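# Move wooden block from bench onto cart floor

## Task

Lift the wooden block from the bench and lay it flat on the cart's floor at the handle end, next to the profiles. The drop flap must stay open, and anything already in place must still be that way at the end. Finish with both grippers empty and away from the cart, having released the block and backed off so the robot touches nothing. The robot must not fall or be left leaning.

## Robot and tools

ROBOT. A Rainbow Robotics RB-Y1: a two-wheel differential base with two rear casters, a folding torso (squat, shift, pitch, yaw), a head with pan and tilt, and two 7-joint arms, each ending in a parallel gripper. The base is 0.58 m wide, reaches 0.10 m in front of the wheel axle and 0.57 m behind it, and sweeps a 0.58 m radius when spinning in place. Each wrist has a camera case sticking out sideways that can bump into things. Cameras: head_camera, left_wrist_camera, right_wrist_camera.

FRAMES. Everything is in metres in the base frame: origin on the floor between the drive wheels, x forward, y left, z up. left_hand and right_hand give the point between that hand's finger pads; the fingers point along the hand's -z and close along its x. Printed hand positions can be off, more at full stretch or under load. base_odometry is measured from the scene's starting base frame, is counted from wheel rotation only (slip looks like travel), and gives heading in rad, positive to the left.

TOOL move. One action per call. Parts that command motion:
- base: a single object {x_m_s, turn_rad_s, for_s}, velocities rather than a position. x_m_s is forward speed in m/s (0.005 to 0.4 in magnitude, or 0; negative reverses); turn_rad_s is left-positive yaw rate (0.02 to 1.509 in magnitude, or 0); for_s is how long to send it, 0.1 to 5 s. No sideways motion. Acceleration is 0.4 m/s² (turns 0.5 rad/s²), so coasting adds up to 1 s (turns 3.1 s). If |x| + 0.27|turn| exceeds 0.4, both are scaled down.
- joints: a dictionary of absolute angle targets keyed by joint name, in rad (grippers in m of pad opening, 0 to 0.1). Ranges: torso_squat_rad 0 to 1.2, torso_shift_rad -0.3 to 0.6, torso_pitch_rad -0.2 to 1.4, torso_yaw_rad -1.5 to 1.5 (lift both arms sideways at least 0.2 rad first); left_shoulder_roll_rad 0 to 3.141, right_shoulder_roll_rad -3.141 to 0; shoulder pitch ±2.356 (negative swings forward/up); shoulder yaw ±2.094; elbow -2.617 to 0.01 (negative bends); forearm roll ±3.141; wrist pitch -1.57 to 1.919; hand roll ±2.705; head_pan_rad ±0.523, head_tilt_rad -0.35 to 1.57 (positive looks down). Torso combined limits: squat+shift ≤ 1.52; squat-shift+pitch ≤ 1.57; shift+0.5 pitch-0.4 squat ≤ 0.7; shift+0.3 pitch-0.5 squat ≤ 0.39; breaking one leaves the torso off_target.
- target: one hand's absolute pose, {side: "left"/"right", x, y, z in m in the base frame (-3 to 3), quat_wxyz as the hand lines print it}. It may only be paired with min_time_s, and is solved once into arm joint angles, so the hand travels on a curve; break long moves into short steps. Result says reached (within 10 mm and 2°), short, or refused with a reason.
- min_time_s: 0.1 to 8 s, the minimum duration for arm, head and torso motions.
- contact_limits: gripper current cap in mA, 200 to 672.5, keyed left_gripper_m / right_gripper_m; persists until changed. Lower means gentler grip.
- cameras: list of names, [] for none, omitted for all. blocking: true (default) waits until rest; false returns in about 0.5 s, and later moves override only the parts they name. A target is refused while another move still runs.

OTHER TOOLS. wait(seconds 0 to 10) lets time pass and returns state. stop brakes all running motions. zoom_image(camera, region [x0,y0,x1,y1], at most 504×504 px) enlarges part of the latest picture. read_manual gives licence text only. finished_scene(scene) ends the scene irreversibly.

READING RESULTS. "move" says done or the worst status. Per-motion words: done, moving, off_target (stopped short, may still push), time_out, contact_stop (torso only), limit_stop_at_<name> (self-collision guard or built-in limit), not_followed (arm-to-arm check withheld the command), torque_fault, limit_stop_at_motor_heat. A time_out, contact_stop or refusal cancels the remaining calls of that reply; a time_out or contact_stop on one joint freezes its whole group (torso, left arm or right arm). on_its_own lists things the robot did unasked. lidar_m gives 12 distances in 30° sectors, first straight ahead, counting counter-clockwise, seen only at 0.23 m height. motor_effort is wheel effort in percent; above about 30 at rest suggests the base is shoving something. Joint torques, external torques, wrist force and motor temperatures are noisy, offset readings; use them for trends.

GRASPING. Close to at least 0.005 m less than the object's width; the gripper then usually shows off_target, which is fine. Each arm carries up to 3 kg; heavy loads held far forward can tip the robot.

AVOID. Dropping or releasing the block while it still moves, slamming, and hard pushes. Arms hitting or squeezing each other, grippers included (this can end the scene); keep shoulder rolls about 0.5 rad outward when both reach forward. Driving into furniture: the base does not stop, wheels can stall and switch off for 2 s, and the upper body catching on an edge can topple the robot. Contact torque reaching a joint's load limit (elbows 33.8, wrists 23.5, shoulders 65.8 N m) causes a 10 s freeze; overheated motors (80 °C) brake an arm for 30 s or more. Thinking time lets the scene run. At the end, open the grippers, pull the hands clear of the cart and block, and leave nothing in contact.

Each tool is called after "Emit:" as name(argument=value, ...) on one line, values as JSON.

## Session

Emit:
move(joints={"head_tilt_rad":0.7,"head_pan_rad":0.5}, cameras=["head_camera"])

Emit:
move(joints={"head_tilt_rad":0.7,"head_pan_rad":-0.3}, cameras=["head_camera"])

Scene clock: 1.00 s.
Joint torques (N m): left_arm=[-1.56 -0.75 0.68 -0.48 -0.13 -0.55 -0.13] | right_arm=[-3.64 -0.59 -0.78 -1.41 0.04 -0.56 0]
External joint torques (N m): left_arm=[-0.18 -0.9 0.67 0.08 -0.14 -0.13 -0.12] | right_arm=[-0.04 0.53 -0.73 0.22 -0.02 0.03 -0.02]
Motor temperatures (°C): left_arm=[30 28 32 35 34 32 37] | right_arm=[34 30 32 30 35 36 34]
Wrist force (N): left_arm=[-0.1 1.3 -7.8] | right_arm=[-2.6 0.9 -4.7]
Wrist torque (N m): left_arm=[-0.30 0.15 0.11] | right_arm=[-0.08 -0.10 -0.10]
Wrist force, peak (N): left_arm=[0.1 1.6 -7.9] | right_arm=[-2.9 0.8 -5.4]
move: done
base_odometry: x=+0.000 y=+0.000 heading=+0.000
lidar_m: 0.74 1.04 1.57 4.56 1.51 1.06 1.01 1.09 1.44 3.61 1.10 0.79
base_status: not commanded
joint_positions: torso_squat_rad=+0.350 torso_shift_rad=+0.000 torso_pitch_rad=+0.000 torso_yaw_rad=+0.000 left_shoulder_pitch_rad=+0.037 left_shoulder_roll_rad=+0.004 left_shoulder_yaw_rad=-0.043 left_elbow_rad=-0.196 left_forearm_roll_rad=-0.014 left_wrist_pitch_rad=+0.002 left_hand_roll_rad=+0.027 left_gripper_m=+0.099 right_shoulder_pitch_rad=-0.040 right_shoulder_roll_rad=-0.021 right_shoulder_yaw_rad=-0.018 right_elbow_rad=-0.235 right_forearm_roll_rad=+0.049 right_wrist_pitch_rad=-0.014 right_hand_roll_rad=+0.035 right_gripper_m=+0.099 head_pan_rad=+0.500 head_tilt_rad=+0.700
joint_status: all done
wheel_motors_off: 0
motor_effort: left_wheel=+0(1) right_wheel=+0(2)
chest: x=-0.2280 y=+0.0001 z=+1.2475 quat_wxyz=(+1.000, +0.000, +0.000, +0.000) (m; base frame)
left_hand: x=-0.1598 y=+0.2200 z=+0.5653 quat_wxyz=(+0.997, +0.000, -0.079, -0.009) (m; base frame)
right_hand: x=-0.0823 y=-0.2360 z=+0.5770 quat_wxyz=(+0.989, -0.016, -0.142, +0.041) (m; base frame)
pictures: head_camera
camera_calibration:
head_camera: T_world_to_cam=[[0.478026, -0.877781, -0.0314978, 0.143225], [-0.53863, -0.264626, -0.799906, 1.09862], [0.693807, 0.399341, -0.599298, 0.955485], [0, 0, 0, 1]] pos_world=[-0.139639, 0.034878, 1.45592]

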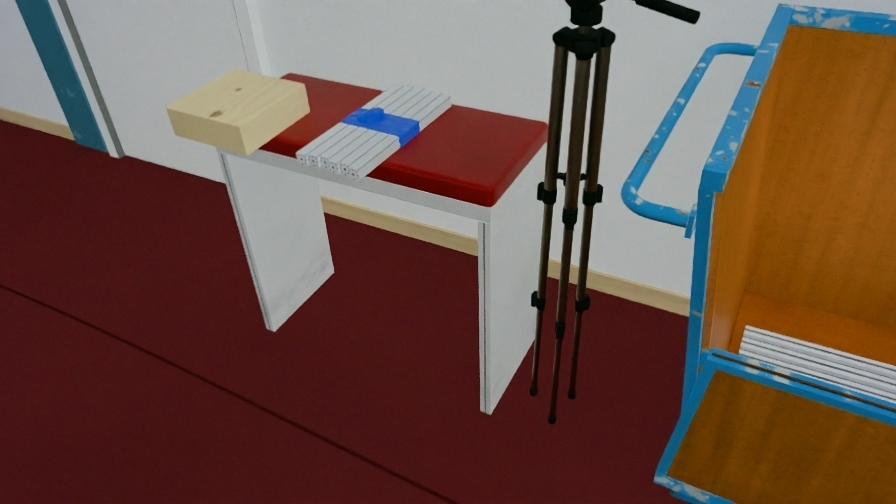

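Scene clock: 2.20 s.
Joint torques (N m): left_arm=[-1.51 -0.97 0.68 -0.42 -0.04 -0.53 0.15] | right_arm=[-3.77 -0.74 -0.77 -1.54 -0.12 -0.59 -0.02]
External joint torques (N m): left_arm=[-0.13 -1.12 0.67 0.14 -0.04 -0.11 0.15] | right_arm=[-0.17 0.38 -0.73 0.09 -0.18 0.01 -0.03]
Motor temperatures (°C): left_arm=[30 28 32 35 34 32 37] | right_arm=[34 30 32 30 35 36 34]
Wrist force (N): left_arm=[-0.5 1.5 -7.3] | right_arm=[-2.5 0.7 -4.5]
Wrist torque (N m): left_arm=[-0.34 0.13 0.08] | right_arm=[-0.05 -0.11 -0.09]
Wrist force, peak (N): left_arm=[-0.7 1.3 -8.3] | right_arm=[-2.9 1.1 -5.5]
move: done
base_odometry: x=+0.000 y=+0.000 heading=+0.000
lidar_m: 0.73 1.02 1.57 4.57 1.52 1.09 1.02 1.07 1.44 3.61 1.09 0.78
base_status: not commanded
joint_positions: torso_squat_rad=+0.350 torso_shift_rad=+0.000 torso_pitch_rad=+0.000 torso_yaw_rad=+0.000 left_shoulder_pitch_rad=+0.037 left_shoulder_roll_rad=+0.004 left_shoulder_yaw_rad=-0.043 left_elbow_rad=-0.196 left_forearm_roll_rad=-0.014 left_wrist_pitch_rad=+0.002 left_hand_roll_rad=+0.027 left_gripper_m=+0.099 right_shoulder_pitch_rad=-0.040 right_shoulder_roll_rad=-0.021 right_shoulder_yaw_rad=-0.018 right_elbow_rad=-0.235 right_forearm_roll_rad=+0.049 right_wrist_pitch_rad=-0.014 right_hand_roll_rad=+0.035 right_gripper_m=+0.099 head_pan_rad=-0.300 head_tilt_rad=+0.700
joint_status: all done
wheel_motors_off: 0
motor_effort: left_wheel=+0(1) right_wheel=+0(2)
chest: x=-0.2280 y=+0.0001 z=+1.2475 quat_wxyz=(+1.000, +0.000, +0.000, +0.000) (m; base frame)
left_hand: x=-0.1598 y=+0.2200 z=+0.5653 quat_wxyz=(+0.997, +0.000, -0.079, -0.009) (m; base frame)
right_hand: x=-0.0823 y=-0.2360 z=+0.5770 quat_wxyz=(+0.989, -0.016, -0.142, +0.041) (m; base frame)
pictures: head_camera
camera_calibration:
head_camera: T_world_to_cam=[[-0.296552, -0.954497, -0.0314881, -0.0163743], [-0.565019, 0.201936, -0.799984, 1.09319], [0.769941, -0.219446, -0.599194, 0.971141], [0, 0, 0, 1]] pos_world=[-0.134905, -0.0232711, 1.45592]

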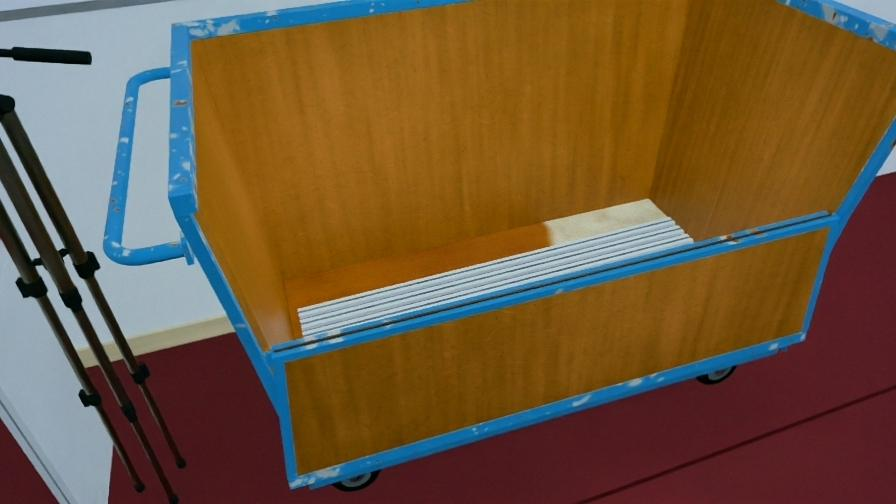

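Emit:
move(base={"turn_rad_s":0.8,"for_s":1.96}, joints={"head_pan_rad":0,"head_tilt_rad":0.4}, cameras=[])

Emit:
move(base={"x_m_s":0.4,"for_s":3.0}, cameras=[])

Emit:
move(base={"turn_rad_s":-0.8,"for_s":1.96}, joints={"left_shoulder_roll_rad":0.5,"right_shoulder_roll_rad":-0.5,"left_elbow_rad":-1.5,"right_elbow_rad":-1.5,"head_tilt_rad":0.6}, cameras=["head_camera"])

Emit:
move(joints={"torso_pitch_rad":0.8,"head_tilt_rad":0.3}, cameras=["head_camera"])

Emit:
move(target={"side":"left","x":0.37,"y":0.116,"z":0.775,"quat_wxyz":[1,0,0,0]}, cameras=[])

Emit:
move(target={"side":"left","x":0.37,"y":0.116,"z":0.73,"quat_wxyz":[1,0,0,0]}, cameras=[])

Emit:
move(target={"side":"left","x":0.37,"y":0.116,"z":0.685,"quat_wxyz":[1,0,0,0]}, cameras=[])

Emit:
move(target={"side":"left","x":0.37,"y":0.116,"z":0.64,"quat_wxyz":[1,0,0,0]}, cameras=[])

Emit:
move(target={"side":"left","x":0.37,"y":0.116,"z":0.60,"quat_wxyz":[1,0,0,0]})

Scene clock: 12.10 s.
Joint torques (N m): left_arm=[-1.64 -0.79 0.99 -0.5 -0.07 -0.68 -0.01] | right_arm=[-3.46 -0.44 -0.74 -1.43 0.08 -0.47 -0.11]
External joint torques (N m): left_arm=[-0.26 -0.94 0.98 0.06 -0.07 -0.26 0] | right_arm=[0.14 0.68 -0.7 0.2 0.01 0.13 -0.12]
Motor temperatures (°C): left_arm=[30 28 31 35 34 32 37] | right_arm=[34 30 32 30 35 36 34]
Wrist force (N): left_arm=[-0.2 1.1 -7.9] | right_arm=[-2.4 0.7 -4.4]
Wrist torque (N m): left_arm=[-0.27 0.13 0.07] | right_arm=[-0.04 -0.08 -0.10]
Wrist force, peak (N): left_arm=[0.4 1.6 -8.5] | right_arm=[-2.6 1.5 -5.5]
move: done
base_odometry: x=+0.000 y=+0.000 heading=+1.573
lidar_m: 4.37 1.50 1.07 1.02 1.06 1.43 3.73 1.09 0.81 0.76 1.05 1.56
base_status: done (sent for 1.97 of 1.97 s)
joint_positions: torso_squat_rad=+0.350 torso_shift_rad=+0.000 torso_pitch_rad=+0.000 torso_yaw_rad=+0.000 left_shoulder_pitch_rad=+0.037 left_shoulder_roll_rad=+0.004 left_shoulder_yaw_rad=-0.043 left_elbow_rad=-0.196 left_forearm_roll_rad=-0.014 left_wrist_pitch_rad=+0.002 left_hand_roll_rad=+0.027 left_gripper_m=+0.099 right_shoulder_pitch_rad=-0.040 right_shoulder_roll_rad=-0.021 right_shoulder_yaw_rad=-0.018 right_elbow_rad=-0.235 right_forearm_roll_rad=+0.049 right_wrist_pitch_rad=-0.014 right_hand_roll_rad=+0.035 right_gripper_m=+0.099 head_pan_rad=+0.000 head_tilt_rad=+0.400
joint_status: all done
wheel_motors_off: 0
motor_effort: left_wheel=+6(33) right_wheel=+21(51)
chest: x=-0.2280 y=+0.0001 z=+1.2475 quat_wxyz=(+1.000, +0.000, +0.000, +0.000) (m; base frame)
left_hand: x=-0.1598 y=+0.2200 z=+0.5653 quat_wxyz=(+0.997, +0.000, -0.079, -0.009) (m; base frame)
right_hand: x=-0.0823 y=-0.2360 z=+0.5770 quat_wxyz=(+0.989, -0.016, -0.142, +0.041) (m; base frame)
pictures: none
No camera images: "cameras" was empty.

Scene clock: 16.50 s.
Joint torques (N m): left_arm=[-0.89 -0.76 0.84 -0.47 -0.02 -0.68 -0.05] | right_arm=[-3.06 -0.78 -0.65 -1.17 -0.05 -0.6 0.06]
External joint torques (N m): left_arm=[0.49 -0.91 0.83 0.09 -0.02 -0.25 -0.04] | right_arm=[0.54 0.34 -0.61 0.46 -0.11 -0.01 0.05]
Motor temperatures (°C): left_arm=[30 28 31 35 34 32 37] | right_arm=[34 30 32 30 35 36 34]
Wrist force (N): left_arm=[-0.6 1.5 -7.6] | right_arm=[-3.1 1.1 -4.9]
Wrist torque (N m): left_arm=[-0.34 0.08 0.07] | right_arm=[-0.08 -0.15 -0.11]
Wrist force, peak (N): left_arm=[0.0 1.3 -8.5] | right_arm=[-3.1 0.7 -5.3]
move: done
base_odometry: x=-0.003 y=+1.200 heading=+1.574
lidar_m: 4.40 1.51 1.09 1.05 1.08 1.47 3.85 1.35 1.13 0.92 1.55 2.05
base_status: done (sent for 3 of 3 s)
joint_positions: torso_squat_rad=+0.350 torso_shift_rad=+0.000 torso_pitch_rad=+0.000 torso_yaw_rad=+0.000 left_shoulder_pitch_rad=+0.037 left_shoulder_roll_rad=+0.004 left_shoulder_yaw_rad=-0.043 left_elbow_rad=-0.196 left_forearm_roll_rad=-0.014 left_wrist_pitch_rad=+0.002 left_hand_roll_rad=+0.027 left_gripper_m=+0.099 right_shoulder_pitch_rad=-0.040 right_shoulder_roll_rad=-0.021 right_shoulder_yaw_rad=-0.018 right_elbow_rad=-0.235 right_forearm_roll_rad=+0.049 right_wrist_pitch_rad=-0.014 right_hand_roll_rad=+0.035 right_gripper_m=+0.099 head_pan_rad=+0.000 head_tilt_rad=+0.400
joint_status: not commanded
wheel_motors_off: 0
motor_effort: left_wheel=+17(48) right_wheel=-16(49)
chest: x=-0.2280 y=+0.0001 z=+1.2475 quat_wxyz=(+1.000, +0.000, +0.000, +0.000) (m; base frame)
left_hand: x=-0.1597 y=+0.2200 z=+0.5653 quat_wxyz=(+0.997, +0.000, -0.079, -0.009) (m; base frame)
right_hand: x=-0.0823 y=-0.2360 z=+0.5770 quat_wxyz=(+0.989, -0.016, -0.142, +0.041) (m; base frame)
pictures: none
No camera images: "cameras" was empty.

Scene clock: 20.40 s.
Joint torques (N m): left_arm=[-10.02 7.35 5.92 -8.65 0 -1.9 -0.12] | right_arm=[-11.03 -10.07 -5.43 -9.38 0.03 -1.61 0.02]
External joint torques (N m): left_arm=[0.74 -1.98 0.05 0.58 -0.07 -0.16 -0.08] | right_arm=[0.61 0.19 0.16 -0.44 -0.13 0.03 -0.02]
Motor temperatures (°C): left_arm=[30 28 31 35 34 32 37] | right_arm=[34 30 32 30 35 36 34]
Wrist force (N): left_arm=[-4.0 -1.7 -2.6] | right_arm=[-6.2 3.7 0.8]
Wrist torque (N m): left_arm=[-0.05 -0.06 0.15] | right_arm=[-0.29 -0.33 -0.10]
Wrist force, peak (N): left_arm=[-2.0 1.0 -8.5] | right_arm=[-6.9 4.1 0.8]
move: done
base_odometry: x=-0.003 y=+1.200 heading=+0.001
lidar_m: 0.89 1.54 2.05 4.40 1.55 1.09 1.05 1.10 1.47 3.70 1.33 1.09
base_status: done (sent for 1.97 of 1.97 s)
joint_positions: torso_squat_rad=+0.350 torso_shift_rad=+0.000 torso_pitch_rad=+0.000 torso_yaw_rad=+0.000 left_shoulder_pitch_rad=+0.037 left_shoulder_roll_rad=+0.500 left_shoulder_yaw_rad=-0.043 left_elbow_rad=-1.500 left_forearm_roll_rad=-0.014 left_wrist_pitch_rad=+0.002 left_hand_roll_rad=+0.027 left_gripper_m=+0.099 right_shoulder_pitch_rad=-0.040 right_shoulder_roll_rad=-0.500 right_shoulder_yaw_rad=-0.018 right_elbow_rad=-1.500 right_forearm_roll_rad=+0.049 right_wrist_pitch_rad=-0.014 right_hand_roll_rad=+0.035 right_gripper_m=+0.099 head_pan_rad=+0.000 head_tilt_rad=+0.600
joint_status: all done
wheel_motors_off: 0
motor_effort: left_wheel=+21(48) right_wheel=+3(51)
chest: x=-0.2280 y=+0.0001 z=+1.2475 quat_wxyz=(+1.000, +0.000, +0.000, +0.000) (m; base frame)
left_hand: x=+0.2727 y=+0.3709 z=+0.9995 quat_wxyz=(+0.727, +0.164, -0.643, -0.177) (m; base frame)
right_hand: x=+0.2992 y=-0.3831 z=+1.0548 quat_wxyz=(+0.681, -0.213, -0.673, +0.194) (m; base frame)
pictures: head_camera
camera_calibration:
head_camera: T_world_to_cam=[[0.00184679, -0.999504, -0.0314345, 0.0449936], [-0.516616, 0.0259612, -0.855823, 1.184], [0.856215, 0.0178201, -0.516312, 0.868926], [0, 0, 0, 1]] pos_world=[-0.132398, -0.00125112, 1.46335]

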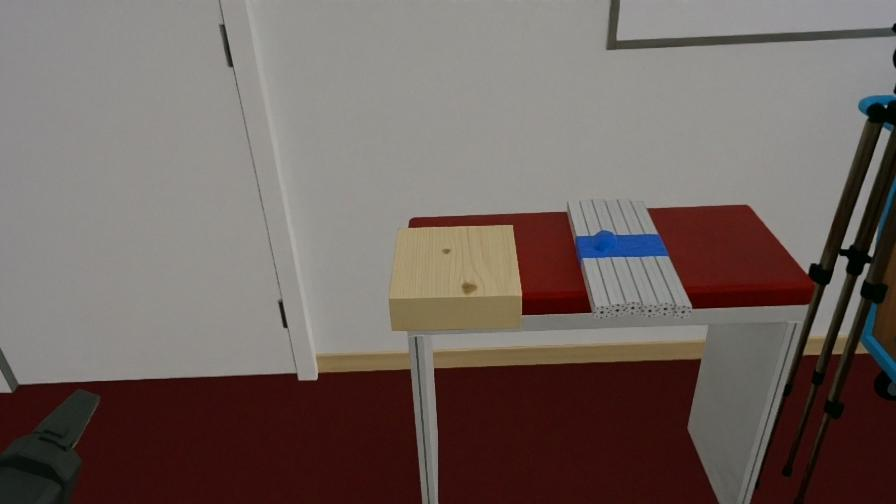

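Scene clock: 23.87 s.
Joint torques (N m): left_arm=[6.37 5.23 4.69 -4.49 -0.07 -1.37 -0.09] | right_arm=[5.84 -6.64 -4.28 -5.27 -0.06 -1.16 0]
External joint torques (N m): left_arm=[-0.81 -1.2 0.94 0.27 -0.11 -0.24 -0.07] | right_arm=[0.06 0.62 0.13 -0.1 -0.16 0 -0.02]
Motor temperatures (°C): left_arm=[30 28 31 35 34 32 37] | right_arm=[34 30 32 30 35 36 34]
Wrist force (N): left_arm=[-2.7 -0.7 -5.9] | right_arm=[-4.0 3.5 -3.4]
Wrist torque (N m): left_arm=[-0.15 -0.04 0.11] | right_arm=[-0.26 -0.13 -0.08]
Wrist force, peak (N): left_arm=[-3.5 -0.3 -7.1] | right_arm=[-6.4 4.5 -0.2]
move: done
base_odometry: x=-0.003 y=+1.200 heading=+0.001
lidar_m: 0.90 1.54 2.05 4.40 1.53 1.09 1.04 1.10 1.48 3.69 1.34 1.10
base_status: not commanded
joint_positions: torso_squat_rad=+0.350 torso_shift_rad=+0.000 torso_pitch_rad=+0.800 torso_yaw_rad=+0.000 left_shoulder_pitch_rad=+0.037 left_shoulder_roll_rad=+0.500 left_shoulder_yaw_rad=-0.043 left_elbow_rad=-1.500 left_forearm_roll_rad=-0.014 left_wrist_pitch_rad=+0.002 left_hand_roll_rad=+0.027 left_gripper_m=+0.099 right_shoulder_pitch_rad=-0.040 right_shoulder_roll_rad=-0.500 right_shoulder_yaw_rad=-0.018 right_elbow_rad=-1.500 right_forearm_roll_rad=+0.049 right_wrist_pitch_rad=-0.014 right_hand_roll_rad=+0.035 right_gripper_m=+0.099 head_pan_rad=+0.000 head_tilt_rad=+0.300
joint_status: all done
wheel_motors_off: 0
motor_effort: left_wheel=+21(23) right_wheel=+3(5)
chest: x=-0.0060 y=+0.0001 z=+1.1536 quat_wxyz=(+0.921, +0.000, +0.389, +0.000) (m; base frame)
left_hand: x=+0.1648 y=+0.3708 z=+0.6215 quat_wxyz=(+0.920, +0.082, -0.309, -0.227) (m; base frame)
right_hand: x=+0.2230 y=-0.3832 z=+0.6412 quat_wxyz=(+0.890, -0.121, -0.354, +0.262) (m; base frame)
pictures: head_camera
camera_calibration:
head_camera: T_world_to_cam=[[-0.0135381, -0.999502, -0.0285189, 0.0376126], [-0.863684, 0.0260609, -0.50336, 0.826563], [0.503852, 0.0178167, -0.863606, 0.971207], [0, 0, 0, 1]] pos_world=[0.225053, -0.00125082, 1.25587]

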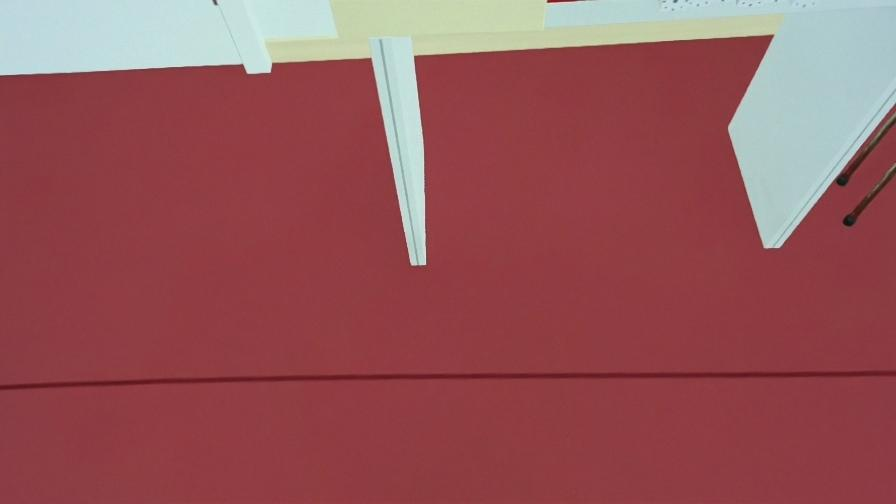

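Scene clock: 25.93 s.
Joint torques (N m): left_arm=[-12.13 0.82 1.75 -7.9 0 -0.54 -0.1] | right_arm=[6.32 -6.51 -4.51 -5.46 0.03 -1.22 0.14]
External joint torques (N m): left_arm=[1.42 -0.36 0.04 0.74 -0.02 -0.45 -0.1] | right_arm=[0.54 0.74 -0.1 -0.29 -0.08 -0.07 0.11]
Motor temperatures (°C): left_arm=[30 28 31 36 34 32 37] | right_arm=[34 30 32 30 35 36 34]
Wrist force (N): left_arm=[1.5 0.0 -7.8] | right_arm=[-3.7 3.3 -3.6]
Wrist torque (N m): left_arm=[-0.15 0.23 0.09] | right_arm=[-0.24 -0.15 -0.11]
Wrist force, peak (N): left_arm=[1.0 1.6 -8.3] | right_arm=[-4.8 3.2 -3.9]
move: done
base_odometry: x=-0.003 y=+1.200 heading=+0.001
lidar_m: 0.90 1.54 2.05 4.40 1.55 1.11 1.04 1.10 1.46 3.69 1.34 1.09
base_status: not commanded
joint_positions: torso_squat_rad=+0.350 torso_shift_rad=+0.000 torso_pitch_rad=+0.800 torso_yaw_rad=+0.000 left_shoulder_pitch_rad=-1.045 left_shoulder_roll_rad=+0.243 left_shoulder_yaw_rad=-0.140 left_elbow_rad=-1.732 left_forearm_roll_rad=+0.176 left_wrist_pitch_rad=+1.916 left_hand_roll_rad=+0.477 left_gripper_m=+0.099 right_shoulder_pitch_rad=-0.040 right_shoulder_roll_rad=-0.500 right_shoulder_yaw_rad=-0.018 right_elbow_rad=-1.500 right_forearm_roll_rad=+0.049 right_wrist_pitch_rad=-0.014 right_hand_roll_rad=+0.035 right_gripper_m=+0.099 head_pan_rad=+0.000 head_tilt_rad=+0.300
joint_status: all done
wheel_motors_off: 0
motor_effort: left_wheel=+19(23) right_wheel=+1(3)
chest: x=-0.0060 y=+0.0001 z=+1.1537 quat_wxyz=(+0.921, +0.000, +0.389, +0.000) (m; base frame)
left_hand: x=+0.3701 y=+0.1159 z=+0.7752 quat_wxyz=(+1.000, +0.000, +0.000, +0.000) (m; base frame)
left_hand_status: reached (checked arc, planned for 1.6 s): 0 mm and 0.0 deg off.
right_hand: x=+0.2230 y=-0.3832 z=+0.6412 quat_wxyz=(+0.890, -0.121, -0.354, +0.262) (m; base frame)
pictures: none
No camera images: "cameras" was empty.

Scene clock: 26.70 s.
Joint torques (N m): left_arm=[-12.59 -0.15 1.86 -8.56 0.03 -0.12 -0.19] | right_arm=[6.05 -6.61 -4.44 -5.18 0.01 -1.19 0.05]
External joint torques (N m): left_arm=[0.69 -1.17 0.26 0.27 0.01 -0.03 -0.19] | right_arm=[0.27 0.64 -0.03 -0.01 -0.1 -0.04 0.02]
Motor temperatures (°C): left_arm=[30 28 31 36 34 32 37] | right_arm=[34 30 32 30 35 36 34]
Wrist force (N): left_arm=[1.2 0.9 -7.1] | right_arm=[-4.2 3.3 -3.6]
Wrist torque (N m): left_arm=[-0.24 0.22 0.08] | right_arm=[-0.26 -0.18 -0.10]
Wrist force, peak (N): left_arm=[0.3 2.0 -9.7] | right_arm=[-4.5 3.6 -3.6]
move: done
base_odometry: x=-0.003 y=+1.200 heading=+0.001
lidar_m: 0.90 1.52 2.03 4.41 1.55 1.10 1.04 1.10 1.47 3.68 1.33 1.10
base_status: not commanded
joint_positions: torso_squat_rad=+0.350 torso_shift_rad=+0.000 torso_pitch_rad=+0.800 torso_yaw_rad=+0.000 left_shoulder_pitch_rad=-1.018 left_shoulder_roll_rad=+0.235 left_shoulder_yaw_rad=-0.156 left_elbow_rad=-1.593 left_forearm_roll_rad=+0.157 left_wrist_pitch_rad=+1.751 left_hand_roll_rad=+0.461 left_gripper_m=+0.099 right_shoulder_pitch_rad=-0.040 right_shoulder_roll_rad=-0.500 right_shoulder_yaw_rad=-0.018 right_elbow_rad=-1.500 right_forearm_roll_rad=+0.049 right_wrist_pitch_rad=-0.014 right_hand_roll_rad=+0.035 right_gripper_m=+0.099 head_pan_rad=+0.000 head_tilt_rad=+0.300
joint_status: all done
wheel_motors_off: 0
motor_effort: left_wheel=+19(21) right_wheel=+3(3)
chest: x=-0.0061 y=+0.0001 z=+1.1537 quat_wxyz=(+0.921, +0.000, +0.389, +0.000) (m; base frame)
left_hand: x=+0.3696 y=+0.1162 z=+0.7306 quat_wxyz=(+1.000, +0.000, +0.000, +0.000) (m; base frame)
left_hand_status: reached (checked arc, planned for 0.4 s): 1 mm and 0.0 deg off.
right_hand: x=+0.2230 y=-0.3831 z=+0.6412 quat_wxyz=(+0.890, -0.121, -0.354, +0.262) (m; base frame)
pictures: none
No camera images: "cameras" was empty.

Scene clock: 27.53 s.
Joint torques (N m): left_arm=[-13.04 -0.31 1.64 -8.44 -0.08 -0.01 -0.23] | right_arm=[6.17 -6.6 -4.57 -5.3 -0.02 -1.17 0.03]
External joint torques (N m): left_arm=[0.25 -1.22 0.21 0.32 -0.1 0.07 -0.23] | right_arm=[0.39 0.65 -0.16 -0.14 -0.13 -0.01 0]
Motor temperatures (°C): left_arm=[30 28 31 36 34 32 37] | right_arm=[34 30 32 30 35 36 34]
Wrist force (N): left_arm=[0.6 1.3 -7.5] | right_arm=[-4.2 3.1 -3.2]
Wrist torque (N m): left_arm=[-0.30 0.18 0.12] | right_arm=[-0.21 -0.19 -0.10]
Wrist force, peak (N): left_arm=[0.1 2.0 -8.5] | right_arm=[-4.7 3.9 -3.6]
move: done
base_odometry: x=-0.003 y=+1.200 heading=+0.001
lidar_m: 0.88 1.54 2.03 4.40 1.54 1.10 1.04 1.09 1.46 3.69 1.34 1.09
base_status: not commanded
joint_positions: torso_squat_rad=+0.350 torso_shift_rad=+0.000 torso_pitch_rad=+0.800 torso_yaw_rad=+0.000 left_shoulder_pitch_rad=-1.023 left_shoulder_roll_rad=+0.221 left_shoulder_yaw_rad=-0.164 left_elbow_rad=-1.409 left_forearm_roll_rad=+0.144 left_wrist_pitch_rad=+1.575 left_hand_roll_rad=+0.444 left_gripper_m=+0.099 right_shoulder_pitch_rad=-0.040 right_shoulder_roll_rad=-0.500 right_shoulder_yaw_rad=-0.018 right_elbow_rad=-1.500 right_forearm_roll_rad=+0.049 right_wrist_pitch_rad=-0.014 right_hand_roll_rad=+0.035 right_gripper_m=+0.099 head_pan_rad=+0.000 head_tilt_rad=+0.300
joint_status: all done
wheel_motors_off: 0
motor_effort: left_wheel=+17(20) right_wheel=+0(2)
chest: x=-0.0060 y=+0.0001 z=+1.1536 quat_wxyz=(+0.921, +0.000, +0.389, +0.000) (m; base frame)
left_hand: x=+0.3700 y=+0.1160 z=+0.6850 quat_wxyz=(+1.000, +0.000, +0.000, +0.000) (m; base frame)
left_hand_status: reached (checked arc, planned for 0.5 s): 0 mm and 0.0 deg off.
right_hand: x=+0.2230 y=-0.3832 z=+0.6412 quat_wxyz=(+0.890, -0.121, -0.354, +0.262) (m; base frame)
pictures: none
No camera images: "cameras" was empty.

Scene clock: 28.40 s.
Joint torques (N m): left_arm=[-12.9 -0.27 1.95 -7.93 -0.08 -0.11 -0.19] | right_arm=[6.68 -6.45 -4.34 -5.37 0.01 -1.17 0]
External joint torques (N m): left_arm=[0.65 -1.14 0.74 0.46 -0.1 -0.03 -0.19] | right_arm=[0.9 0.8 0.07 -0.2 -0.09 -0.02 -0.02]
Motor temperatures (°C): left_arm=[30 28 31 36 34 32 37] | right_arm=[34 30 32 30 35 36 34]
Wrist force (N): left_arm=[1.2 1.7 -8.0] | right_arm=[-4.0 3.2 -3.5]
Wrist torque (N m): left_arm=[-0.35 0.24 0.12] | right_arm=[-0.24 -0.17 -0.09]
Wrist force, peak (N): left_arm=[0.4 1.3 -8.5] | right_arm=[-4.6 3.4 -3.6]
move: done
base_odometry: x=-0.003 y=+1.200 heading=+0.001
lidar_m: 0.91 1.54 2.04 4.39 1.53 1.10 1.04 1.09 1.46 3.68 1.34 1.10
base_status: not commanded
joint_positions: torso_squat_rad=+0.350 torso_shift_rad=+0.000 torso_pitch_rad=+0.800 torso_yaw_rad=+0.000 left_shoulder_pitch_rad=-1.059 left_shoulder_roll_rad=+0.203 left_shoulder_yaw_rad=-0.166 left_elbow_rad=-1.182 left_forearm_roll_rad=+0.136 left_wrist_pitch_rad=+1.386 left_hand_roll_rad=+0.427 left_gripper_m=+0.099 right_shoulder_pitch_rad=-0.040 right_shoulder_roll_rad=-0.500 right_shoulder_yaw_rad=-0.018 right_elbow_rad=-1.500 right_forearm_roll_rad=+0.049 right_wrist_pitch_rad=-0.014 right_hand_roll_rad=+0.035 right_gripper_m=+0.099 head_pan_rad=+0.000 head_tilt_rad=+0.300
joint_status: all done
wheel_motors_off: 0
motor_effort: left_wheel=+18(19) right_wheel=+0(1)
chest: x=-0.0060 y=+0.0001 z=+1.1536 quat_wxyz=(+0.921, +0.000, +0.389, +0.000) (m; base frame)
left_hand: x=+0.3700 y=+0.1160 z=+0.6401 quat_wxyz=(+1.000, +0.000, +0.000, +0.000) (m; base frame)
left_hand_status: reached (checked arc, planned for 0.6 s): 0 mm and 0.0 deg off.
right_hand: x=+0.2230 y=-0.3832 z=+0.6412 quat_wxyz=(+0.890, -0.121, -0.354, +0.262) (m; base frame)
pictures: none
No camera images: "cameras" was empty.

Scene clock: 29.33 s.
Joint torques (N m): left_arm=[-13.32 0.1 2.4 -7.01 -0.14 -0.15 -0.3] | right_arm=[6.04 -6.24 -4.44 -5.18 0.15 -1.13 -0.09]
External joint torques (N m): left_arm=[0.77 -0.83 1.47 0.66 -0.16 -0.06 -0.3] | right_arm=[0.26 1.01 -0.03 -0.02 0.04 0.03 -0.12]
Motor temperatures (°C): left_arm=[30 28 31 36 34 32 37] | right_arm=[34 30 32 30 35 36 34]
Wrist force (N): left_arm=[0.9 1.4 -8.2] | right_arm=[-4.4 3.1 -3.7]
Wrist torque (N m): left_arm=[-0.31 0.19 0.09] | right_arm=[-0.21 -0.21 -0.11]
Wrist force, peak (N): left_arm=[-0.3 1.5 -8.9] | right_arm=[-4.6 3.8 -3.3]
move: done
base_odometry: x=-0.003 y=+1.200 heading=+0.001
lidar_m: 0.90 1.55 2.04 4.40 1.53 1.08 1.04 1.09 1.48 3.69 1.33 1.11
base_status: not commanded
joint_positions: torso_squat_rad=+0.350 torso_shift_rad=+0.000 torso_pitch_rad=+0.800 torso_yaw_rad=+0.000 left_shoulder_pitch_rad=-1.134 left_shoulder_roll_rad=+0.181 left_shoulder_yaw_rad=-0.159 left_elbow_rad=-0.907 left_forearm_roll_rad=+0.135 left_wrist_pitch_rad=+1.188 left_hand_roll_rad=+0.408 left_gripper_m=+0.099 right_shoulder_pitch_rad=-0.040 right_shoulder_roll_rad=-0.500 right_shoulder_yaw_rad=-0.018 right_elbow_rad=-1.500 right_forearm_roll_rad=+0.049 right_wrist_pitch_rad=-0.014 right_hand_roll_rad=+0.035 right_gripper_m=+0.099 head_pan_rad=+0.000 head_tilt_rad=+0.300
joint_status: all done
wheel_motors_off: 0
motor_effort: left_wheel=+18(19) right_wheel=+0(2)
chest: x=-0.0060 y=+0.0001 z=+1.1536 quat_wxyz=(+0.921, +0.000, +0.389, +0.000) (m; base frame)
left_hand: x=+0.3700 y=+0.1160 z=+0.6002 quat_wxyz=(+1.000, +0.000, -0.001, +0.000) (m; base frame)
left_hand_status: reached (checked arc, planned for 0.6 s): 0 mm and 0.1 deg off.
right_hand: x=+0.2230 y=-0.3832 z=+0.6412 quat_wxyz=(+0.890, -0.121, -0.354, +0.262) (m; base frame)
pictures: head_camera, left_wrist_camera, right_wrist_camera
camera_calibration:
head_camera: T_world_to_cam=[[-0.0135383, -0.999502, -0.028519, 0.0376128], [-0.863684, 0.0260611, -0.50336, 0.826563], [0.503852, 0.0178167, -0.863606, 0.971207], [0, 0, 0, 1]] pos_world=[0.225053, -0.00125082, 1.25587]
left_wrist_camera: T_world_to_cam=[[0.99961, 0.0268137, -0.00779129, -0.368798], [0.0273953, -0.8878, 0.459414, -0.153892], [0.0054015, -0.459448, -0.888188, 0.656865], [0, 0, 0, 1]] pos_world=[0.369322, 0.175058, 0.651246]
right_wrist_camera: T_world_to_cam=[[-0.582576, -0.57534, -0.574098, 0.276305], [-0.702022, 0.712154, -0.00130575, 0.457291], [0.409597, 0.402269, -0.818785, 0.659974], [0, 0, 0, 1]] pos_world=[0.211673, -0.432179, 0.6996]

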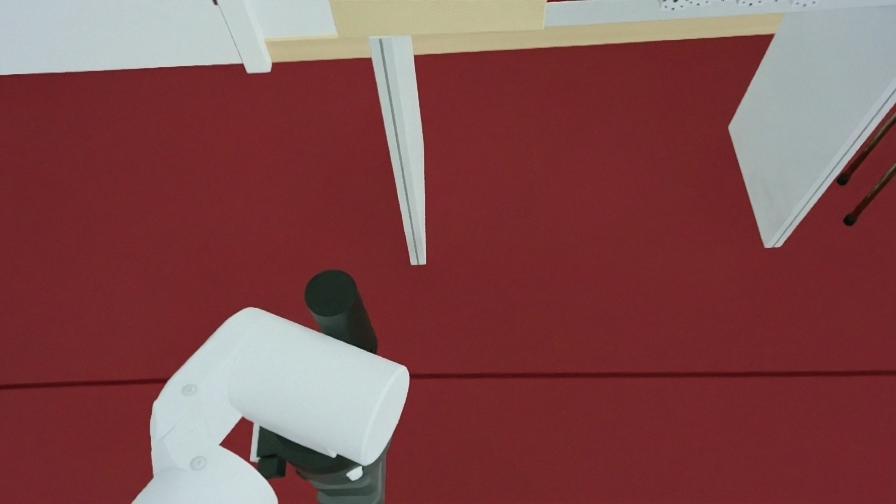

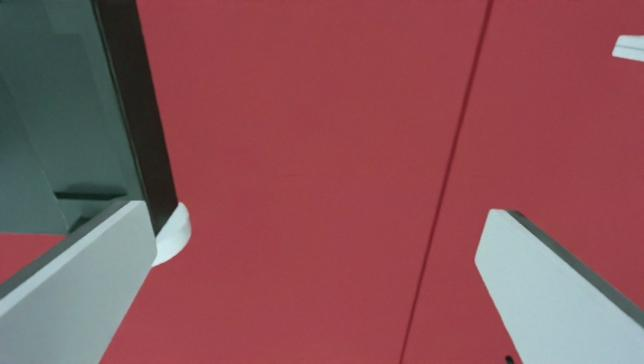

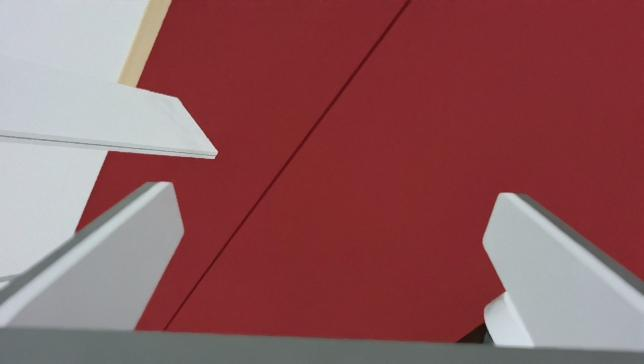

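Emit:
move(joints={"torso_squat_rad":0.0,"left_shoulder_pitch_rad":-1.045,"left_shoulder_roll_rad":0.38,"left_shoulder_yaw_rad":-0.14,"left_elbow_rad":-1.732,"left_forearm_roll_rad":0.176,"left_wrist_pitch_rad":1.916,"left_hand_roll_rad":0.477,"right_shoulder_pitch_rad":-1.045,"right_shoulder_roll_rad":-0.38,"right_shoulder_yaw_rad":0.14,"right_elbow_rad":-1.732,"right_forearm_roll_rad":-0.176,"right_wrist_pitch_rad":1.916,"right_hand_roll_rad":-0.477}, cameras=[])

Emit:
move(target={"side":"left","x":0.37,"y":0.20,"z":0.8175,"quat_wxyz":[1,0,0,0]}, cameras=[])

Emit:
move(target={"side":"right","x":0.37,"y":-0.16,"z":0.8175,"quat_wxyz":[1,0,0,0]}, cameras=[])

Emit:
move(base={"x_m_s":0.2,"for_s":2.0})

Scene clock: 37.43 s.
Joint torques (N m): left_arm=[-12.32 2.22 4.09 -7.86 -0.18 -0.37 0.15] | right_arm=[-12.36 -3.56 -2.48 -8.27 0.35 -0.15 0.17]
External joint torques (N m): left_arm=[1.3 -1.62 1.07 0.51 0.05 -0.33 0.15] | right_arm=[0.81 0.68 0.35 -0.37 -0.11 -0.16 0.17]
Motor temperatures (°C): left_arm=[31 28 31 36 34 32 37] | right_arm=[34 30 32 30 35 36 34]
Wrist force (N): left_arm=[0.8 0.9 -7.2] | right_arm=[-1.0 1.5 -5.2]
Wrist torque (N m): left_arm=[-0.26 0.17 0.08] | right_arm=[-0.06 0.04 -0.11]
Wrist force, peak (N): left_arm=[1.1 2.7 -8.5] | right_arm=[-5.2 3.5 -3.0]
move: done
base_odometry: x=-0.003 y=+1.200 heading=+0.001
lidar_m: 0.89 1.55 2.03 4.40 1.55 1.11 1.04 1.10 1.46 3.68 1.33 1.09
base_status: not commanded
joint_positions: torso_squat_rad=+0.000 torso_shift_rad=+0.000 torso_pitch_rad=+0.800 torso_yaw_rad=+0.000 left_shoulder_pitch_rad=-1.045 left_shoulder_roll_rad=+0.380 left_shoulder_yaw_rad=-0.140 left_elbow_rad=-1.732 left_forearm_roll_rad=+0.176 left_wrist_pitch_rad=+1.916 left_hand_roll_rad=+0.477 left_gripper_m=+0.099 right_shoulder_pitch_rad=-1.045 right_shoulder_roll_rad=-0.380 right_shoulder_yaw_rad=+0.140 right_elbow_rad=-1.732 right_forearm_roll_rad=-0.176 right_wrist_pitch_rad=+1.916 right_hand_roll_rad=-0.477 right_gripper_m=+0.099 head_pan_rad=+0.000 head_tilt_rad=+0.300
joint_status: all done
wheel_motors_off: 0
motor_effort: left_wheel=+18(19) right_wheel=+0(6)
chest: x=-0.0060 y=+0.0001 z=+1.1961 quat_wxyz=(+0.921, +0.000, +0.389, +0.000) (m; base frame)
left_hand: x=+0.3895 y=+0.1805 z=+0.8216 quat_wxyz=(+0.998, +0.063, -0.020, +0.014) (m; base frame)
right_hand: x=+0.3895 y=-0.1804 z=+0.8217 quat_wxyz=(+0.998, -0.064, -0.020, -0.014) (m; base frame)
pictures: none
No camera images: "cameras" was empty.

Scene clock: 38.23 s.
Joint torques (N m): left_arm=[-11.9 3.69 3.76 -8.4 -0.31 -0.59 0.03] | right_arm=[-12.67 -3.38 -2.73 -8.32 0.31 -0.14 0.17]
External joint torques (N m): left_arm=[0.11 -1.53 0.55 -0.05 -0.32 -0.5 0.03] | right_arm=[0.5 0.86 0.1 -0.42 -0.15 -0.15 0.17]
Motor temperatures (°C): left_arm=[31 28 31 36 34 32 37] | right_arm=[34 30 32 30 35 36 34]
Wrist force (N): left_arm=[1.2 2.0 -8.6] | right_arm=[-1.0 1.8 -4.9]
Wrist torque (N m): left_arm=[-0.40 0.21 0.06] | right_arm=[-0.12 0.02 -0.11]
Wrist force, peak (N): left_arm=[1.2 2.0 -8.6] | right_arm=[-1.0 2.2 -5.8]
move: done
base_odometry: x=-0.003 y=+1.200 heading=+0.001
lidar_m: 0.90 1.54 2.05 4.40 1.53 1.08 1.03 1.10 1.47 3.68 1.32 1.11
base_status: not commanded
joint_positions: torso_squat_rad=+0.000 torso_shift_rad=+0.000 torso_pitch_rad=+0.800 torso_yaw_rad=+0.000 left_shoulder_pitch_rad=-0.945 left_shoulder_roll_rad=+0.418 left_shoulder_yaw_rad=-0.022 left_elbow_rad=-1.805 left_forearm_roll_rad=+0.329 left_wrist_pitch_rad=+1.897 left_hand_roll_rad=+0.379 left_gripper_m=+0.099 right_shoulder_pitch_rad=-1.045 right_shoulder_roll_rad=-0.380 right_shoulder_yaw_rad=+0.140 right_elbow_rad=-1.732 right_forearm_roll_rad=-0.176 right_wrist_pitch_rad=+1.916 right_hand_roll_rad=-0.477 right_gripper_m=+0.099 head_pan_rad=+0.000 head_tilt_rad=+0.300
joint_status: all done
wheel_motors_off: 0
motor_effort: left_wheel=+19(20) right_wheel=+0(2)
chest: x=-0.0060 y=+0.0001 z=+1.1961 quat_wxyz=(+0.921, +0.000, +0.389, +0.000) (m; base frame)
left_hand: x=+0.3701 y=+0.2000 z=+0.8175 quat_wxyz=(+1.000, +0.000, +0.000, +0.000) (m; base frame)
left_hand_status: reached (checked arc, planned for 0.4 s): 0 mm and 0.0 deg off.
right_hand: x=+0.3895 y=-0.1804 z=+0.8217 quat_wxyz=(+0.998, -0.064, -0.020, -0.014) (m; base frame)
pictures: none
No camera images: "cameras" was empty.

Scene clock: 38.83 s.
Joint torques (N m): left_arm=[-11.3 3.79 3.88 -8.27 -0.17 -0.51 0.04] | right_arm=[-11.92 -2.27 -3.93 -9.03 0.35 0.1 -0.05]
External joint torques (N m): left_arm=[0.71 -1.43 0.66 0.08 -0.19 -0.42 0.04] | right_arm=[0.38 1.55 -1.43 -1.03 0.12 0.13 -0.05]
Motor temperatures (°C): left_arm=[31 28 31 36 34 32 37] | right_arm=[34 30 32 30 35 36 34]
Wrist force (N): left_arm=[0.9 1.2 -8.1] | right_arm=[-0.9 0.9 -4.9]
Wrist torque (N m): left_arm=[-0.30 0.19 0.05] | right_arm=[-0.05 0.02 -0.11]
Wrist force, peak (N): left_arm=[1.0 1.6 -8.6] | right_arm=[-1.5 1.3 -6.1]
move: done
base_odometry: x=-0.003 y=+1.200 heading=+0.001
lidar_m: 0.90 1.54 2.03 4.40 1.53 1.10 1.04 1.10 1.45 3.67 1.33 1.11
base_status: not commanded
joint_positions: torso_squat_rad=+0.000 torso_shift_rad=+0.000 torso_pitch_rad=+0.800 torso_yaw_rad=+0.000 left_shoulder_pitch_rad=-0.945 left_shoulder_roll_rad=+0.418 left_shoulder_yaw_rad=-0.022 left_elbow_rad=-1.805 left_forearm_roll_rad=+0.329 left_wrist_pitch_rad=+1.897 left_hand_roll_rad=+0.379 left_gripper_m=+0.099 right_shoulder_pitch_rad=-0.993 right_shoulder_roll_rad=-0.352 right_shoulder_yaw_rad=+0.096 right_elbow_rad=-1.782 right_forearm_roll_rad=-0.274 right_wrist_pitch_rad=+1.908 right_hand_roll_rad=-0.445 right_gripper_m=+0.099 head_pan_rad=+0.000 head_tilt_rad=+0.300
joint_status: all done
wheel_motors_off: 0
motor_effort: left_wheel=+18(20) right_wheel=+0(2)
chest: x=-0.0061 y=+0.0001 z=+1.1961 quat_wxyz=(+0.921, +0.000, +0.389, +0.000) (m; base frame)
left_hand: x=+0.3701 y=+0.2000 z=+0.8176 quat_wxyz=(+1.000, +0.000, +0.000, +0.000) (m; base frame)
right_hand: x=+0.3700 y=-0.1601 z=+0.8175 quat_wxyz=(+1.000, +0.000, +0.000, +0.000) (m; base frame)
right_hand_status: reached (checked arc, planned for 0.3 s): 0 mm and 0.0 deg off.
pictures: none
No camera images: "cameras" was empty.

Scene clock: 41.77 s.
Joint torques (N m): left_arm=[-11 3.62 4.11 -8.13 -0.14 -0.32 0.15] | right_arm=[-12.49 -2.19 -3.99 -8.73 0.27 0.04 0.08]
External joint torques (N m): left_arm=[1.01 -1.59 0.89 0.22 -0.16 -0.23 0.15] | right_arm=[-0.2 1.63 -1.49 -0.72 0.05 0.08 0.08]
Motor temperatures (°C): left_arm=[31 28 31 36 34 32 37] | right_arm=[34 30 32 30 35 36 34]
Wrist force (N): left_arm=[1.1 0.9 -7.1] | right_arm=[-0.8 1.3 -5.4]
Wrist torque (N m): left_arm=[-0.22 0.23 0.08] | right_arm=[-0.10 0.02 -0.08]
Wrist force, peak (N): left_arm=[1.1 1.7 -8.8] | right_arm=[-1.1 1.7 -5.7]
move: done
base_odometry: x=+0.397 y=+1.200 heading=+0.001
lidar_m: 0.50 1.14 1.51 3.89 2.12 1.51 1.44 1.51 2.01 1.48 0.79 0.86
base_status: done (sent for 2 of 2 s)
joint_positions: torso_squat_rad=+0.000 torso_shift_rad=+0.000 torso_pitch_rad=+0.800 torso_yaw_rad=+0.000 left_shoulder_pitch_rad=-0.945 left_shoulder_roll_rad=+0.418 left_shoulder_yaw_rad=-0.022 left_elbow_rad=-1.805 left_forearm_roll_rad=+0.329 left_wrist_pitch_rad=+1.897 left_hand_roll_rad=+0.379 left_gripper_m=+0.099 right_shoulder_pitch_rad=-0.993 right_shoulder_roll_rad=-0.352 right_shoulder_yaw_rad=+0.096 right_elbow_rad=-1.782 right_forearm_roll_rad=-0.274 right_wrist_pitch_rad=+1.908 right_hand_roll_rad=-0.445 right_gripper_m=+0.099 head_pan_rad=+0.000 head_tilt_rad=+0.300
joint_status: not commanded
wheel_motors_off: 0
motor_effort: left_wheel=-4(45) right_wheel=+6(35)
chest: x=-0.0060 y=+0.0001 z=+1.1961 quat_wxyz=(+0.921, +0.000, +0.389, +0.000) (m; base frame)
left_hand: x=+0.3702 y=+0.2000 z=+0.8176 quat_wxyz=(+1.000, +0.000, +0.000, +0.000) (m; base frame)
right_hand: x=+0.3700 y=-0.1601 z=+0.8174 quat_wxyz=(+1.000, +0.000, +0.000, +0.000) (m; base frame)
pictures: head_camera, left_wrist_camera, right_wrist_camera
camera_calibration:
head_camera: T_world_to_cam=[[-0.0134536, -0.999504, -0.0284708, 0.0387401], [-0.863728, 0.0259622, -0.503289, 0.847823], [0.503778, 0.0178199, -0.863649, 1.0079], [0, 0, 0, 1]] pos_world=[0.225053, -0.00125112, 1.29827]
left_wrist_camera: T_world_to_cam=[[0.999603, 0.0269438, -0.00817877, -0.369251], [0.0276924, -0.888103, 0.458809, -0.178705], [0.00509848, -0.458854, -0.888497, 0.888775], [0, 0, 0, 1]] pos_world=[0.369522, 0.259059, 0.868646]
right_wrist_camera: T_world_to_cam=[[-0.999231, -0.0292146, -0.0261479, 0.385188], [-0.038437, 0.861477, 0.50634, -0.234699], [0.00773333, 0.506956, -0.861937, 0.855072], [0, 0, 0, 1]] pos_world=[0.369258, -0.220043, 0.865927]

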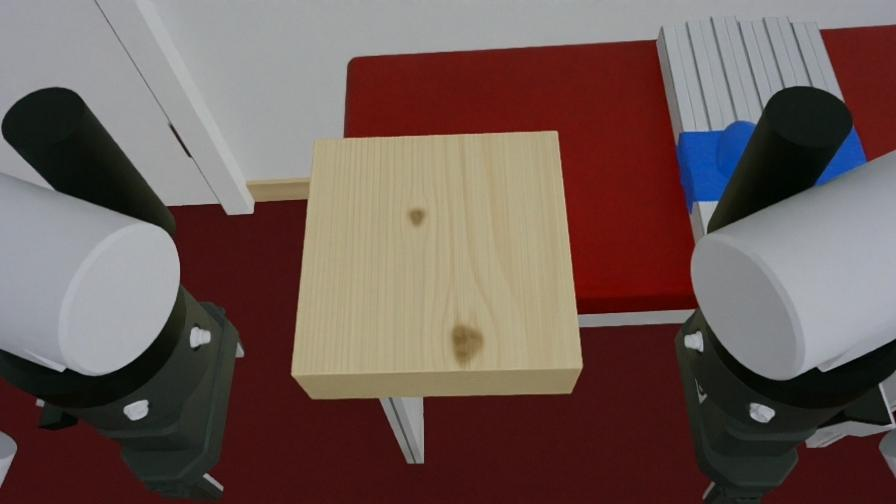

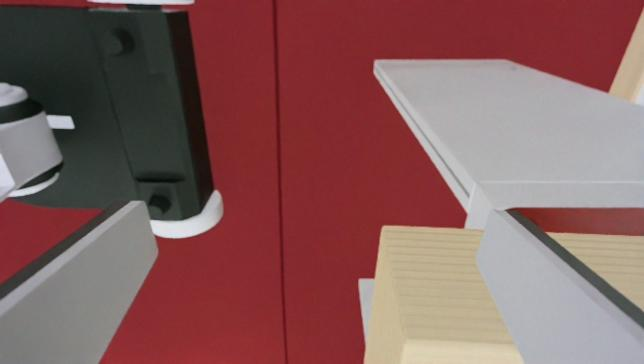

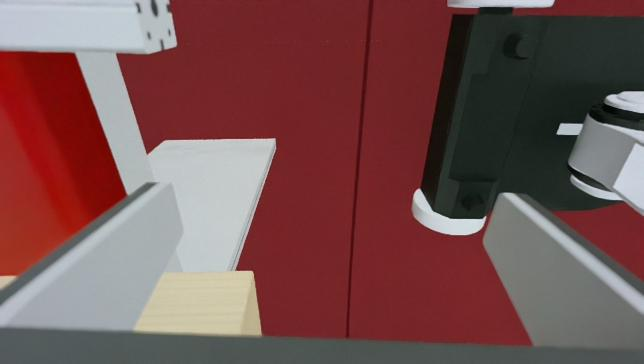

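Emit:
move(base={"x_m_s":0.2,"for_s":0.8})

Scene clock: 46.30 s.
Joint torques (N m): left_arm=[-10.92 3.39 3.78 -8.18 -0.09 -0.33 0.21] | right_arm=[-12.68 -2.31 -3.59 -8.61 0.29 0.03 -0.04]
External joint torques (N m): left_arm=[1.09 -1.83 0.56 0.17 -0.11 -0.24 0.21] | right_arm=[-0.38 1.51 -1.08 -0.6 0.06 0.07 -0.04]
Motor temperatures (°C): left_arm=[31 28 31 36 34 32 37] | right_arm=[34 30 32 30 35 36 34]
Wrist force (N): left_arm=[1.0 1.7 -8.1] | right_arm=[-1.3 0.9 -4.7]
Wrist torque (N m): left_arm=[-0.40 0.22 0.09] | right_arm=[-0.05 -0.03 -0.10]
Wrist force, peak (N): left_arm=[1.3 1.6 -8.7] | right_arm=[-0.7 1.2 -5.9]
move: done
base_odometry: x=+0.557 y=+1.200 heading=+0.001
lidar_m: 0.42 0.35 1.29 3.35 2.37 1.69 1.60 1.68 2.24 1.15 0.70 0.85
base_status: done (sent for 0.8 of 0.8 s)
joint_positions: torso_squat_rad=+0.000 torso_shift_rad=+0.000 torso_pitch_rad=+0.800 torso_yaw_rad=+0.000 left_shoulder_pitch_rad=-0.945 left_shoulder_roll_rad=+0.418 left_shoulder_yaw_rad=-0.022 left_elbow_rad=-1.805 left_forearm_roll_rad=+0.329 left_wrist_pitch_rad=+1.897 left_hand_roll_rad=+0.379 left_gripper_m=+0.099 right_shoulder_pitch_rad=-0.993 right_shoulder_roll_rad=-0.352 right_shoulder_yaw_rad=+0.096 right_elbow_rad=-1.782 right_forearm_roll_rad=-0.274 right_wrist_pitch_rad=+1.908 right_hand_roll_rad=-0.445 right_gripper_m=+0.099 head_pan_rad=+0.000 head_tilt_rad=+0.300
joint_status: not commanded
wheel_motors_off: 0
motor_effort: left_wheel=-5(18) right_wheel=+7(30)
chest: x=-0.0060 y=+0.0001 z=+1.1961 quat_wxyz=(+0.921, +0.000, +0.389, +0.000) (m; base frame)
left_hand: x=+0.3701 y=+0.2000 z=+0.8176 quat_wxyz=(+1.000, +0.000, +0.000, +0.000) (m; base frame)
right_hand: x=+0.3700 y=-0.1601 z=+0.8175 quat_wxyz=(+1.000, +0.000, +0.000, +0.000) (m; base frame)
pictures: head_camera, left_wrist_camera, right_wrist_camera
camera_calibration:
head_camera: T_world_to_cam=[[-0.013451, -0.999504, -0.0284699, 0.0387384], [-0.863684, 0.0259611, -0.503364, 0.847911], [0.503854, 0.0178183, -0.863605, 1.00782], [0, 0, 0, 1]] pos_world=[0.225053, -0.00125112, 1.29827]
left_wrist_camera: T_world_to_cam=[[0.999606, 0.0268555, -0.00813197, -0.36927], [0.0275924, -0.888106, 0.45881, -0.178667], [0.00509953, -0.458854, -0.888497, 0.888775], [0, 0, 0, 1]] pos_world=[0.369522, 0.259059, 0.868646]
right_wrist_camera: T_world_to_cam=[[-0.99923, -0.0291647, -0.0262345, 0.385274], [-0.0384379, 0.861479, 0.506337, -0.234695], [0.00783331, 0.506955, -0.861937, 0.855034], [0, 0, 0, 1]] pos_world=[0.369258, -0.220043, 0.865927]

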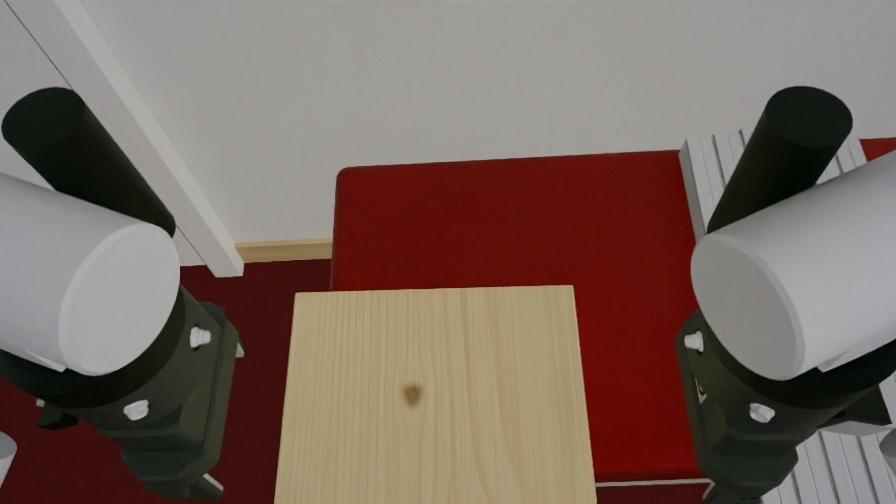

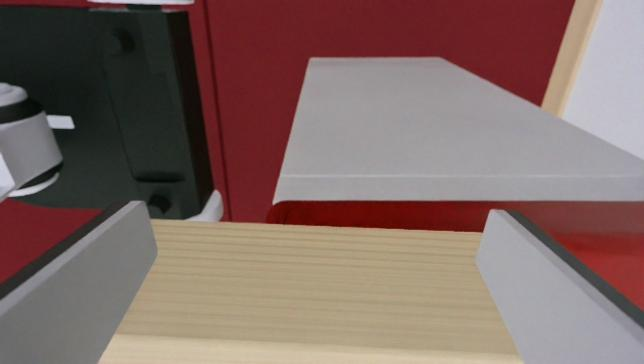

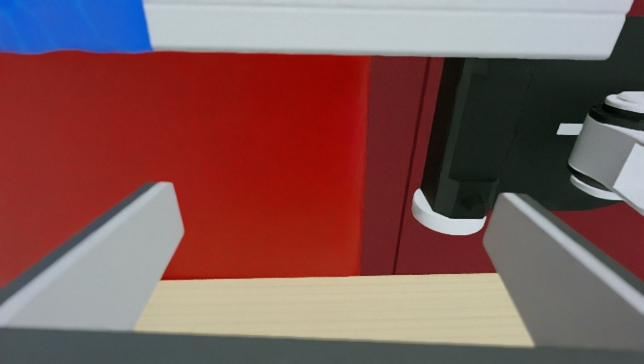

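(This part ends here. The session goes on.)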